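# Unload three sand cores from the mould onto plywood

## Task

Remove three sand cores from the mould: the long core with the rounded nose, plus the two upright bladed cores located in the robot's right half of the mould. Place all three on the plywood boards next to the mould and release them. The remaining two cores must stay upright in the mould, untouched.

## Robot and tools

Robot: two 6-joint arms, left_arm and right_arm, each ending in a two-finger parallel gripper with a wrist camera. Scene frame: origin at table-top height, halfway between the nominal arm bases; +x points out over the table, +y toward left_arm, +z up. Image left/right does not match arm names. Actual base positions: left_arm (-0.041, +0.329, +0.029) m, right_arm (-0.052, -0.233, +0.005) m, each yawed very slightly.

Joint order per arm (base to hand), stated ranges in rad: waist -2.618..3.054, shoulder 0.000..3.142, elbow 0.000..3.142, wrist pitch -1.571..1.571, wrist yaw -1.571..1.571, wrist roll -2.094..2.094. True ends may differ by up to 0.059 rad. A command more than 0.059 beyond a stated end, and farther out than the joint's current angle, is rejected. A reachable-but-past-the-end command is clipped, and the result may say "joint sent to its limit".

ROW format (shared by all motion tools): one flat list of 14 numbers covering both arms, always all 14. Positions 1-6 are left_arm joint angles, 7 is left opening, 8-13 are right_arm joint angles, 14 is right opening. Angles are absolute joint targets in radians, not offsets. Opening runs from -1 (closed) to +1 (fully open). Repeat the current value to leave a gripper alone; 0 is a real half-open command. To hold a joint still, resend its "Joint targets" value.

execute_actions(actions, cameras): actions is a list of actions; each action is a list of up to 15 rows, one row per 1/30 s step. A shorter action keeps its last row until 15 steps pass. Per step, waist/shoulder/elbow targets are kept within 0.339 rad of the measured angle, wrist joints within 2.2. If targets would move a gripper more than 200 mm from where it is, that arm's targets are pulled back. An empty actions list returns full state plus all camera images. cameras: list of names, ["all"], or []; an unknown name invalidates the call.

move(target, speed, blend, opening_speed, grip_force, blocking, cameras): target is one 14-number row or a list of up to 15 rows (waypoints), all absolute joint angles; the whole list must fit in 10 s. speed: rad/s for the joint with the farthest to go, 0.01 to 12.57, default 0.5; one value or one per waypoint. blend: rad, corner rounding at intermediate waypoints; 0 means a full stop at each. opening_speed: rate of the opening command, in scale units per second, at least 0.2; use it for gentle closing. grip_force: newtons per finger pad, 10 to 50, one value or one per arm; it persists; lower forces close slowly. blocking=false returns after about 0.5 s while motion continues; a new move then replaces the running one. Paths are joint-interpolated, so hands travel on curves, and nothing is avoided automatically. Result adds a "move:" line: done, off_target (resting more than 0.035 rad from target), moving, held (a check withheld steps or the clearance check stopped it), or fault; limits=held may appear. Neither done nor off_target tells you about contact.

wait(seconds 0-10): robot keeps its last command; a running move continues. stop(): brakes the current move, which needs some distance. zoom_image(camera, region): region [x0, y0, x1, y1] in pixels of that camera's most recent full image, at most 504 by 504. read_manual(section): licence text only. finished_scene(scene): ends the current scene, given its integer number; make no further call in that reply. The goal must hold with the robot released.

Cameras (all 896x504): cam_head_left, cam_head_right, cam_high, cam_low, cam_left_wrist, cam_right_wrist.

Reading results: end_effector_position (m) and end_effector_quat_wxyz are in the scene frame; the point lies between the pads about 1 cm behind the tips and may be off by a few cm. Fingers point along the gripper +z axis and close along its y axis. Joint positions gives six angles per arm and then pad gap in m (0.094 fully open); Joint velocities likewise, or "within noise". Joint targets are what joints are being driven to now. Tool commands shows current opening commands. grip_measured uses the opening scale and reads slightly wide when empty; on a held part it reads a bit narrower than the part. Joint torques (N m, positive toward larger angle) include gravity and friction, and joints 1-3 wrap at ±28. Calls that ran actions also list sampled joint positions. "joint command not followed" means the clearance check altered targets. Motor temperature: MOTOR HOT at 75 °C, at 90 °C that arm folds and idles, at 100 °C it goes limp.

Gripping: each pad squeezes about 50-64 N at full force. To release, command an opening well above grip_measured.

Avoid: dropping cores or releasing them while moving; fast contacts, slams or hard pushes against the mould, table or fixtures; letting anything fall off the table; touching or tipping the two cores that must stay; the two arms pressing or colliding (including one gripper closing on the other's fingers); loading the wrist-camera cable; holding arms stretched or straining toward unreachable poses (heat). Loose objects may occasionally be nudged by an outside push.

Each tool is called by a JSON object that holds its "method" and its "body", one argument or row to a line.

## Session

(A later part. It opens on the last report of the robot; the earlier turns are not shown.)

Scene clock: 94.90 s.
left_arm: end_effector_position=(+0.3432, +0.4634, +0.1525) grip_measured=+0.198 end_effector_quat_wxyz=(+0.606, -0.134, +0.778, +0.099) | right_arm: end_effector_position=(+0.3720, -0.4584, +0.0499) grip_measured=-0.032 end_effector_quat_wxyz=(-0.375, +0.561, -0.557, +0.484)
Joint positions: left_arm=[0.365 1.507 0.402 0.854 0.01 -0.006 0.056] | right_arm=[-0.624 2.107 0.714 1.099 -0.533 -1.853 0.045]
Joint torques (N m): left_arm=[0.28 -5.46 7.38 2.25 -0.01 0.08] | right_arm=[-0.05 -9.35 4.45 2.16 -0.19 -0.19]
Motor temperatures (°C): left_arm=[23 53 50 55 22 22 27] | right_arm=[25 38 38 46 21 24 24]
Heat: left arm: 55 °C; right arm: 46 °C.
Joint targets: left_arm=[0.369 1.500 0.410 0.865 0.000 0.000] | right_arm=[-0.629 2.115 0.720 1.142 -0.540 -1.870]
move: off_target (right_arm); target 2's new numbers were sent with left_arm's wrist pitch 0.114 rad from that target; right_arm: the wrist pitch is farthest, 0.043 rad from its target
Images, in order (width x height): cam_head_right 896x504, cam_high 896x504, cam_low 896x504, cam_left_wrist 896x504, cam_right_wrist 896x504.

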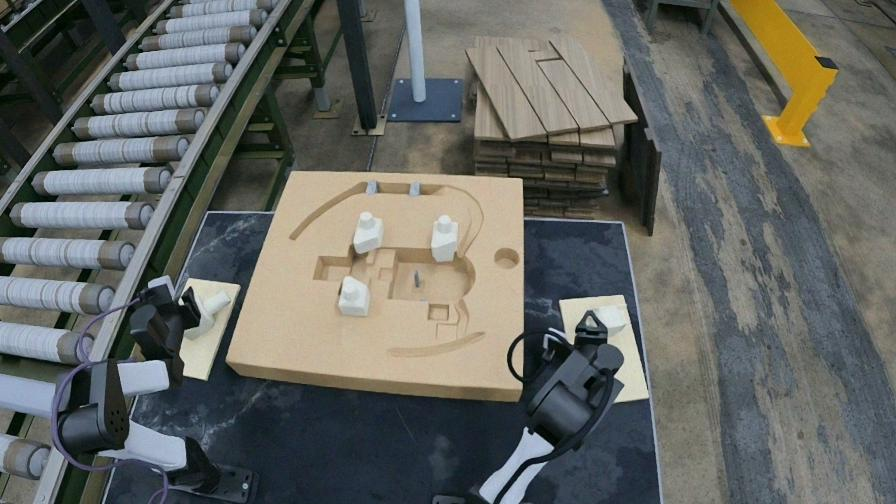

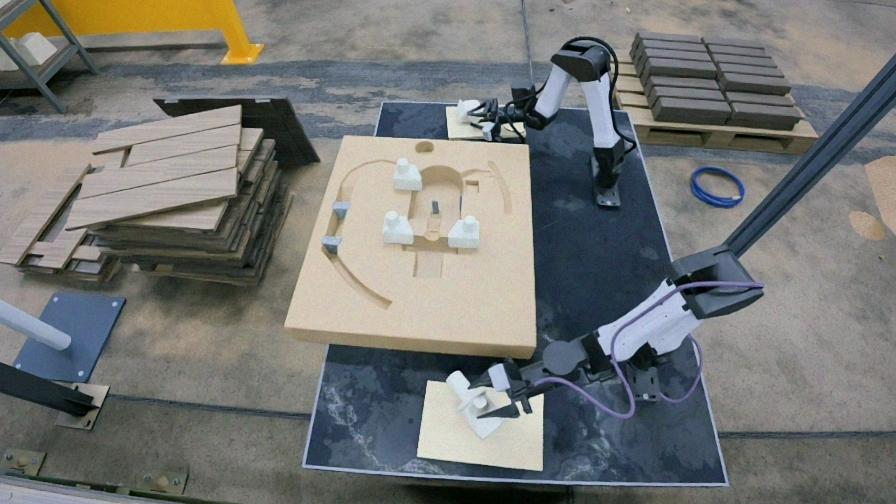

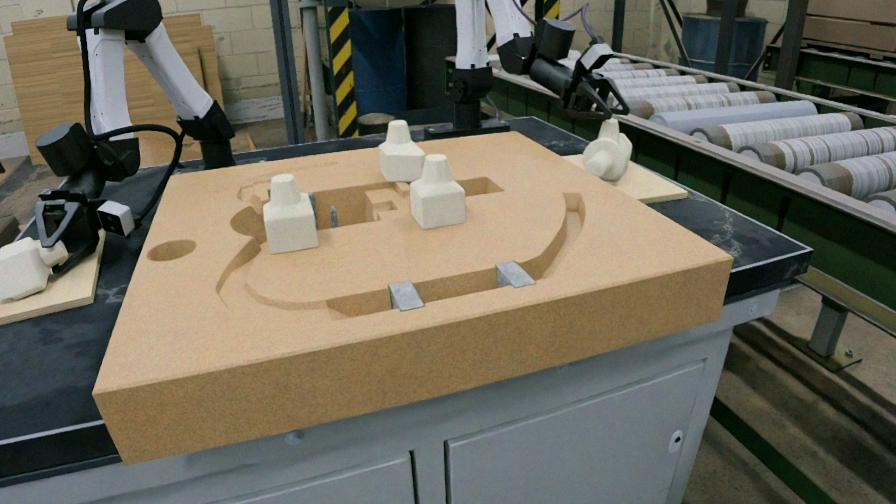

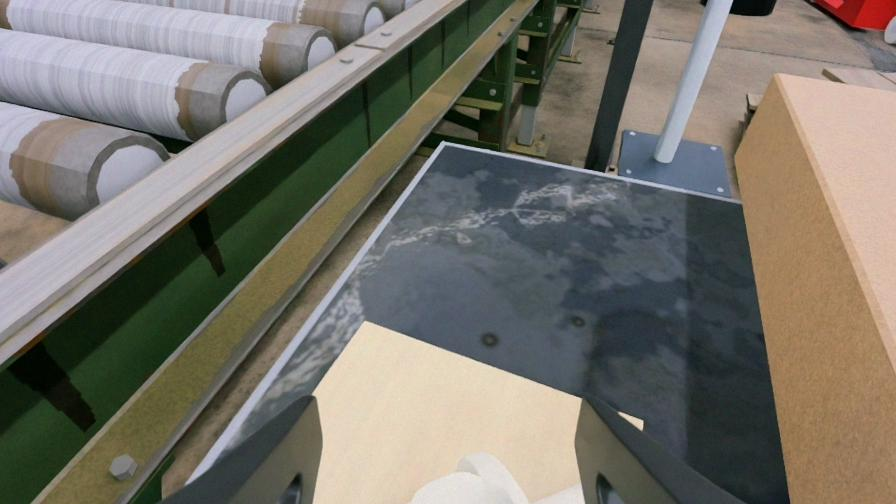

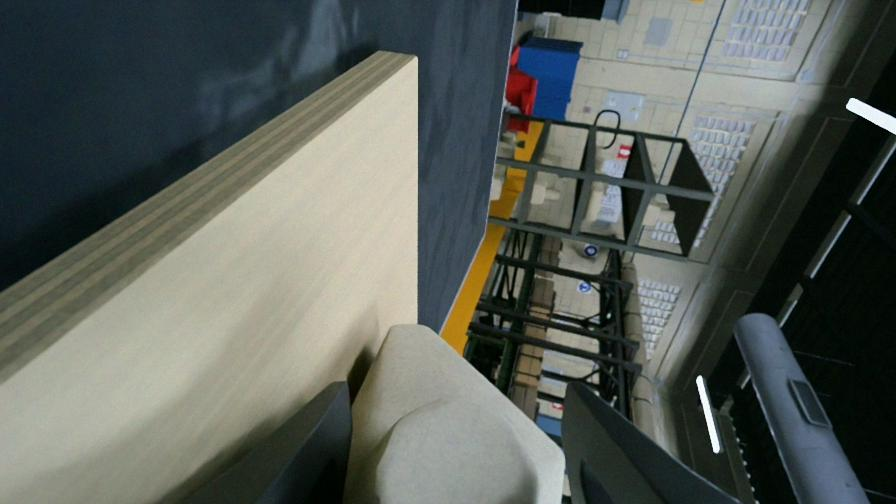

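{"method": "move", "body": {
  "target": [
    [0.369,1.3,0.42,0.65,0,0,0.4,-0.801,1.84,0.43,1.11,-0.71,-1.93,-0.03],
    [0.3,1.1,0.5,0.2,0,0,0.4,-0.801,1.3,0.5,0.8,-0.70,-1.85,0.5],
    [0.2,0.9,0.6,-0.3,0,0,0.4,-0.3,1.37,0.85,0.25,-0.1,-0.2,0.5],
    [0.2,0.9,0.6,-0.3,0,0,0.4,0.221,1.865,1.175,0.385,0,0,0.5]
  ],
  "speed": [0.25,0.7,0.8,0.7],
  "blend": [0.02,0.15,0.15,0],
  "cameras": ["cam_low","cam_high","cam_head_right","cam_right_wrist"]
}}

{"method": "zoom_image", "body": {
  "camera": "cam_head_right",
  "region": [480, 250, 680, 420]
}}

Scene clock: 114.57 s.
left_arm: end_effector_position=(+0.2630, +0.3827, +0.1784) grip_measured=+0.399 end_effector_quat_wxyz=(+0.451, -0.081, +0.888, +0.035) | right_arm: end_effector_position=(+0.4920, -0.1340, +0.1739) grip_measured=+0.498 end_effector_quat_wxyz=(+0.573, -0.082, +0.814, +0.052)
Joint positions: left_arm=[0.205 0.909 0.568 -0.29 0.01 -0.006 0.066] | right_arm=[0.226 1.856 1.147 0.363 -0.014 -0.015 0.07]
Joint torques (N m): left_arm=[-0.69 -2.54 11.59 1.81 -0.01 0.09] | right_arm=[-0.17 -10.03 8.7 2.09 0.13 0.08]
Motor temperatures (°C): left_arm=[23 45 49 49 22 22 26] | right_arm=[25 39 37 46 21 24 23]
Heat: left arm: 49 °C; right arm: 46 °C.
Joint targets: left_arm=[0.200 0.900 0.600 -0.300 0.000 0.000] | right_arm=[0.221 1.865 1.175 0.385 0.000 0.000]
move: done; blend cut to 0 rad at target 2
Images, in order (width x height): cam_head_right 896x504, cam_high 896x504, cam_low 896x504, cam_right_wrist 896x504.

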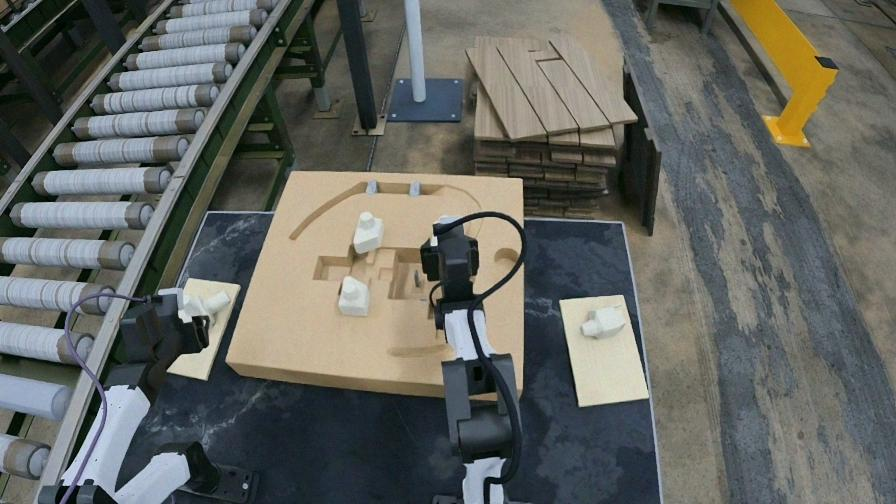

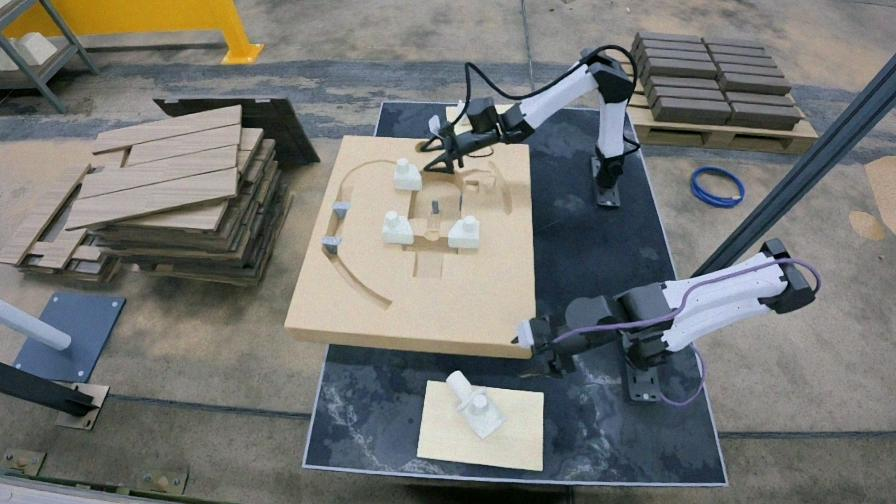

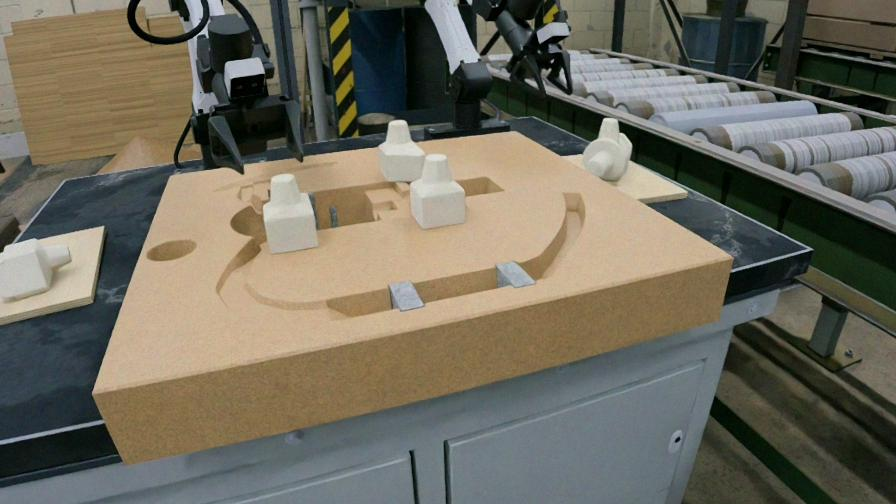

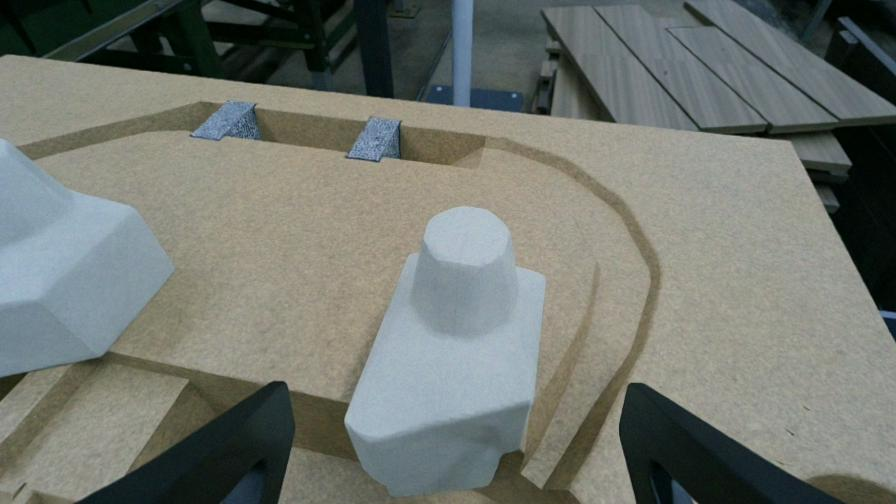

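Scaled by 2.520 from the camera's 896x504 image, which has a finer 1280x720 frame.

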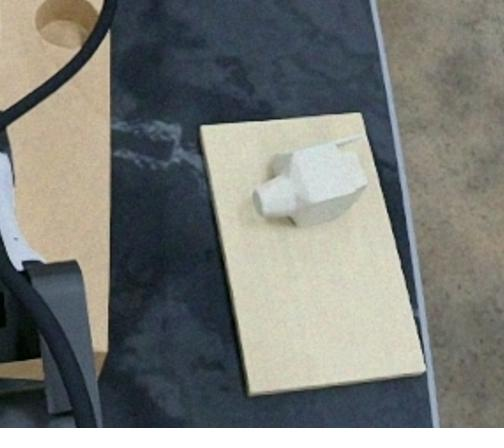

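{"method": "move", "body": {
  "target": [
    [0.2,0.9,0.6,-0.3,0,0,0.4,0.218,2.19,1.514,0.368,0,0,0.5],
    [0.2,0.9,0.6,-0.3,0,0,0.4,0.218,2.19,1.514,0.368,0,0,-0.45]
  ],
  "speed": 0.4,
  "opening_speed": 1.0,
  "cameras": ["cam_low","cam_right_wrist"]
}}

{"method": "zoom_image", "body": {
  "camera": "cam_low",
  "region": [200, 50, 360, 260]
}}

Scene clock: 126.70 s.
left_arm: end_effector_position=(+0.2630, +0.3827, +0.1784) grip_measured=+0.399 end_effector_quat_wxyz=(+0.451, -0.081, +0.888, +0.035) | right_arm: end_effector_position=(+0.5723, -0.1220, +0.1512) grip_measured=-0.269 end_effector_quat_wxyz=(+0.586, -0.076, +0.805, +0.053)
Joint positions: left_arm=[0.205 0.909 0.568 -0.29 0.01 -0.006 0.066] | right_arm=[0.223 2.175 1.492 0.369 -0.011 -0.007 0.034]
Joint torques (N m): left_arm=[-0.64 -2.56 11.55 1.81 0 0.07] | right_arm=[-0.23 -12.62 8.23 1.91 0.11 0]
Heat: left arm: 50 °C; right arm: 46 °C.
Joint targets: left_arm=[0.200 0.900 0.600 -0.300 0.000 0.000] | right_arm=[0.218 2.190 1.514 0.368 0.000 0.000]
move: done
Images, in order (width x height): cam_low 896x504, cam_right_wrist 896x504.

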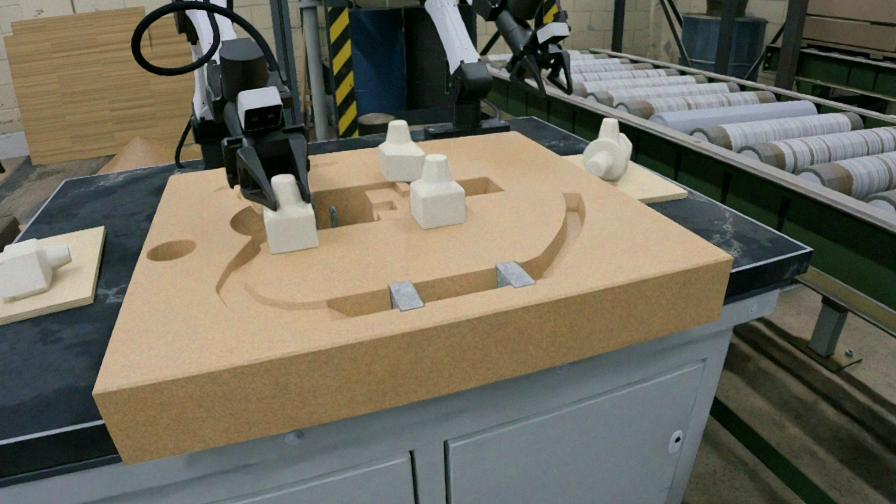

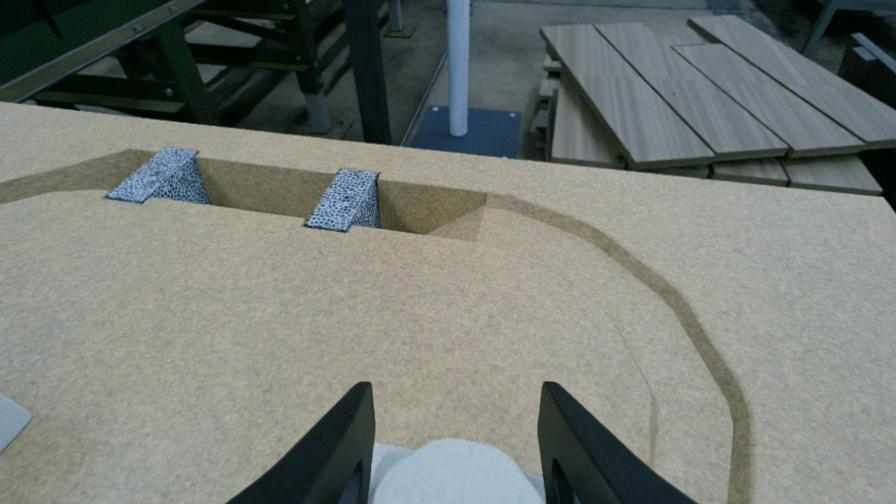

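Scaled by 2.400 from the camera's 896x504 image, which has a finer 1280x720 frame.

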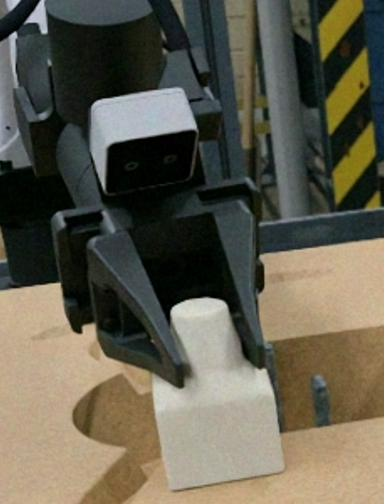

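{"method": "move", "body": {
  "target": [
    [0.2,0.9,0.6,-0.3,0,0,0.4,0.218,2.0,1.75,0.16,0,0,-0.45],
    [0.2,0.9,0.6,-0.3,0,0,0.4,0.0,1.6,1.15,0.23,-0.05,-0.1,-0.45],
    [0.2,0.9,0.6,-0.3,0,0,0.4,-0.799,1.29,0.675,0.395,-0.635,-1.865,-0.45],
    [0.2,0.9,0.6,-0.3,0,0,0.4,-0.799,1.90,0.405,1.245,-0.635,-1.865,-0.45]
  ],
  "speed": [0.2,0.6,0.6,0.4],
  "blend": [0.03,0.2,0.05,0],
  "cameras": ["cam_low","cam_head_right","cam_right_wrist"]
}}

{"method": "zoom_image", "body": {
  "camera": "cam_low",
  "region": [0, 130, 160, 330]
}}

{"method": "zoom_image", "body": {
  "camera": "cam_head_right",
  "region": [480, 250, 680, 420]
}}

Scene clock: 151.63 s.
left_arm: end_effector_position=(+0.2630, +0.3827, +0.1784) grip_measured=+0.399 end_effector_quat_wxyz=(+0.451, -0.081, +0.888, +0.035) | right_arm: end_effector_position=(+0.2796, -0.4552, +0.0546) grip_measured=-0.271 end_effector_quat_wxyz=(-0.363, +0.527, -0.601, +0.479)
Joint positions: left_arm=[0.205 0.909 0.568 -0.29 0.01 -0.006 0.066] | right_arm=[-0.795 1.902 0.399 1.157 -0.614 -1.847 0.034]
Joint torques (N m): left_arm=[-0.61 -2.54 11.64 1.81 -0.01 0.08] | right_arm=[-0.09 -7.6 3.99 2.5 -0.4 -0.18]
Motor temperatures (°C): left_arm=[23 38 52 46 22 22 26] | right_arm=[25 44 38 47 21 24 24]
Heat: left arm: 52 °C; right arm: 47 °C.
Joint targets: left_arm=[0.200 0.900 0.600 -0.300 0.000 0.000] | right_arm=[-0.799 1.900 0.405 1.245 -0.635 -1.865]
move: off_target (right_arm); right_arm: the wrist pitch is farthest, 0.088 rad from its target
Images, in order (width x height): cam_head_right 896x504, cam_low 896x504, cam_right_wrist 896x504.

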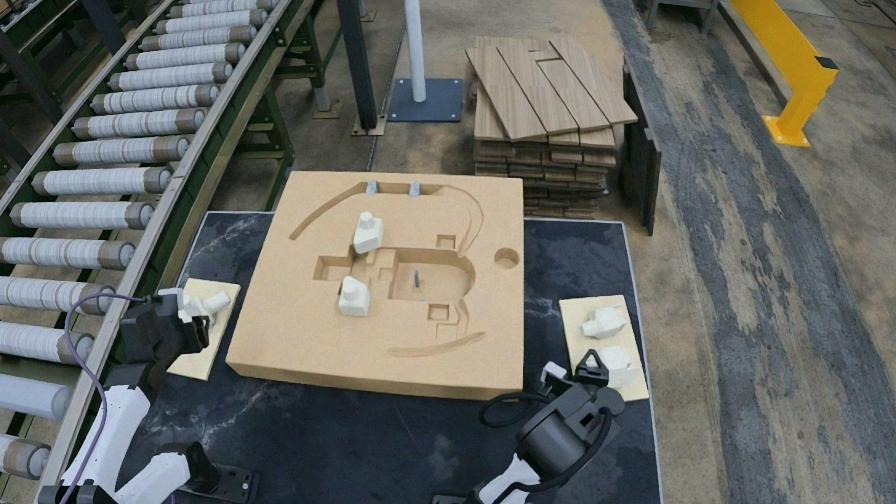

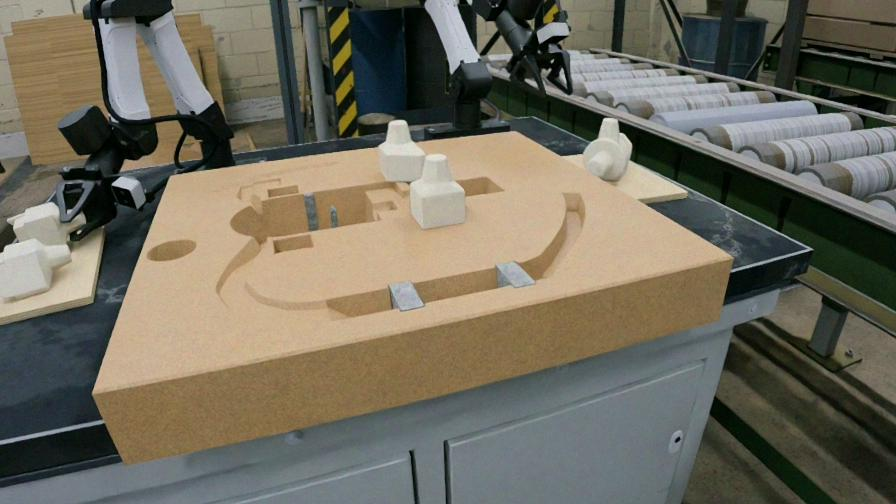

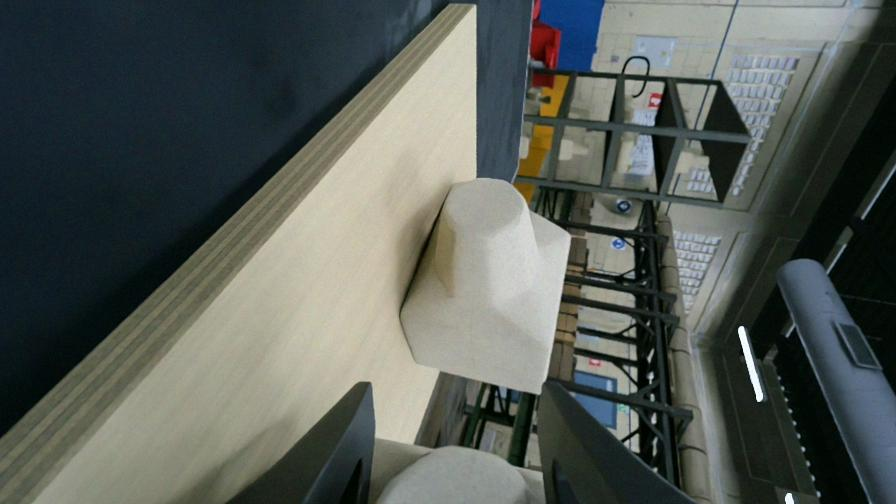

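Scaled by 2.520 from the camera's 896x504 image, which has a finer 1280x720 frame.

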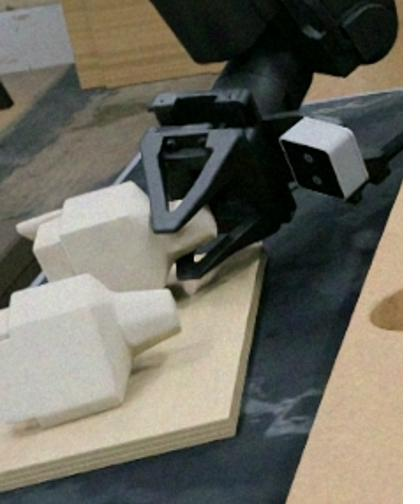

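Scaled by 2.520 from the camera's 896x504 image, which has a finer 1280x720 frame.

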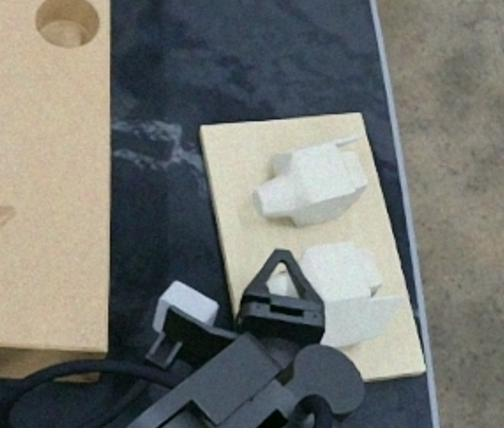

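{"method": "move", "body": {
  "target": [
    [0.2,0.9,0.6,-0.3,0,0,0.4,-0.799,1.965,0.405,1.305,-0.635,-1.865,-0.35],
    [0.2,0.9,0.6,-0.3,0,0,0.4,-0.799,1.965,0.405,1.305,-0.635,-1.865,-0.02],
    [0.2,0.9,0.6,-0.3,0,0,0.4,-0.991,1.70,0.212,1.14,-0.8,-1.955,-0.02]
  ],
  "speed": [0.08,0.1,0.22],
  "opening_speed": 0.3,
  "cameras": ["cam_low","cam_high","cam_head_right","cam_right_wrist"]
}}

{"method": "zoom_image", "body": {
  "camera": "cam_head_right",
  "region": [480, 250, 680, 420]
}}

{"method": "zoom_image", "body": {
  "camera": "cam_low",
  "region": [0, 130, 160, 330]
}}

Scene clock: 165.30 s.
left_arm: end_effector_position=(+0.2630, +0.3827, +0.1784) grip_measured=+0.399 end_effector_quat_wxyz=(+0.451, -0.081, +0.888, +0.035) | right_arm: end_effector_position=(+0.2183, -0.4471, +0.0725) grip_measured=-0.022 end_effector_quat_wxyz=(-0.354, +0.531, -0.582, +0.505)
Joint positions: left_arm=[0.205 0.909 0.568 -0.29 0.01 -0.006 0.066] | right_arm=[-0.985 1.721 0.219 1.156 -0.785 -1.949 0.046]
Joint torques (N m): left_arm=[-0.65 -2.51 11.55 1.81 -0.02 0.06] | right_arm=[-0.43 -7.66 3 1.48 -0.33 -0.09]
Heat: left arm: 53 °C; right arm: 48 °C.
Joint targets: left_arm=[0.200 0.900 0.600 -0.300 0.000 0.000] | right_arm=[-0.991 1.700 0.212 1.140 -0.800 -1.955]
move: done; target 2's new numbers were sent with right_arm's wrist pitch 0.087 rad from that target
Images, in order (width x height): cam_head_right 896x504, cam_high 896x504, cam_low 896x504, cam_right_wrist 896x504.

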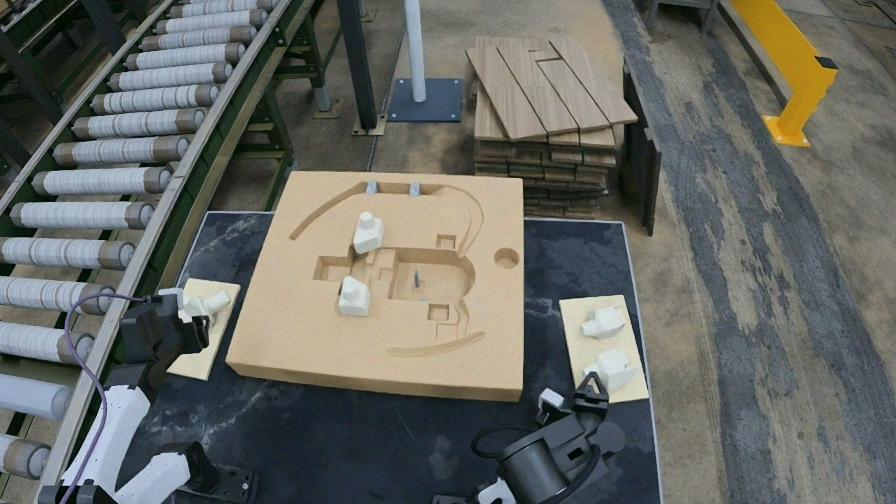

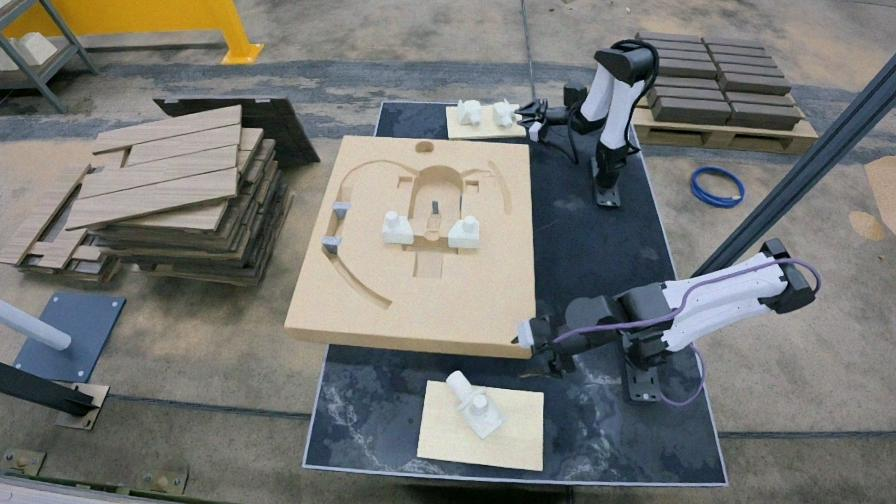

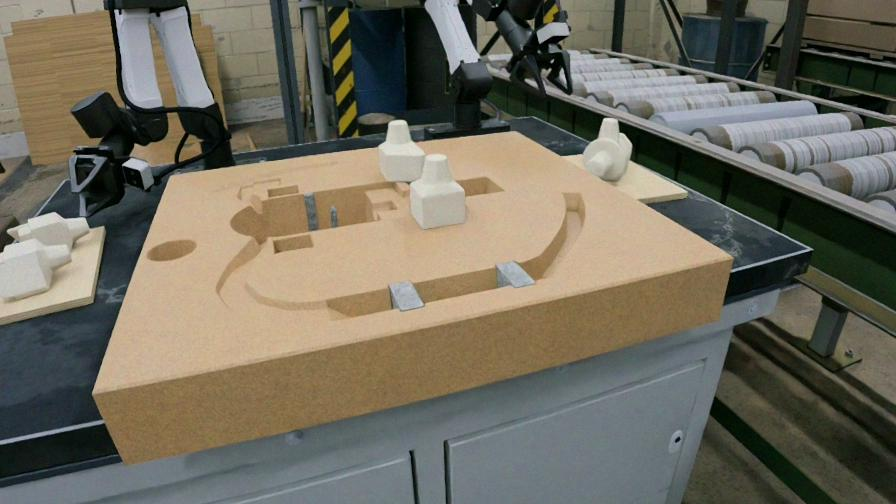

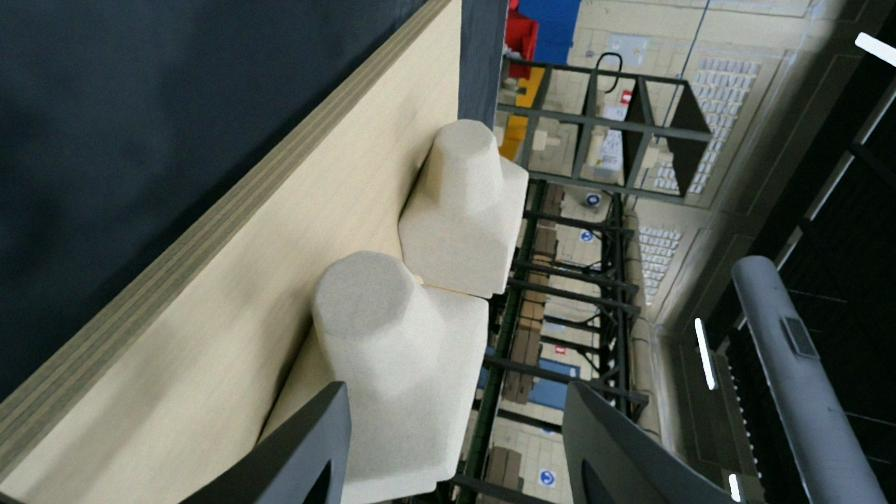

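Scaled by 2.520 from the camera's 896x504 image, which has a finer 1280x720 frame.

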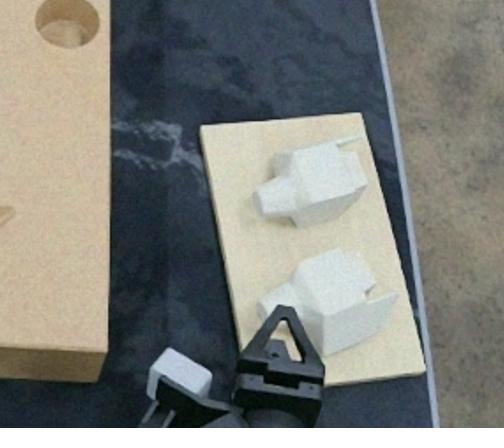

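Scaled by 2.520 from the camera's 896x504 image, which has a finer 1280x720 frame.

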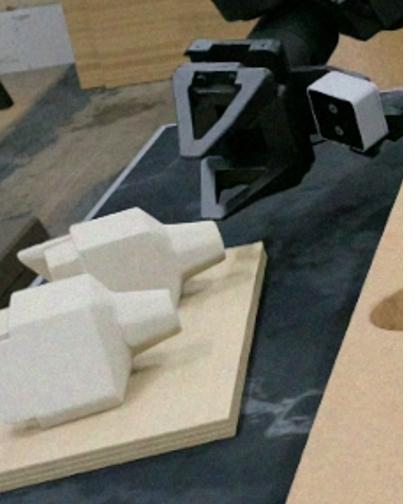

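{"method": "finished_scene", "body": {
  "scene": 2
}}

The scene is finished: the task was done.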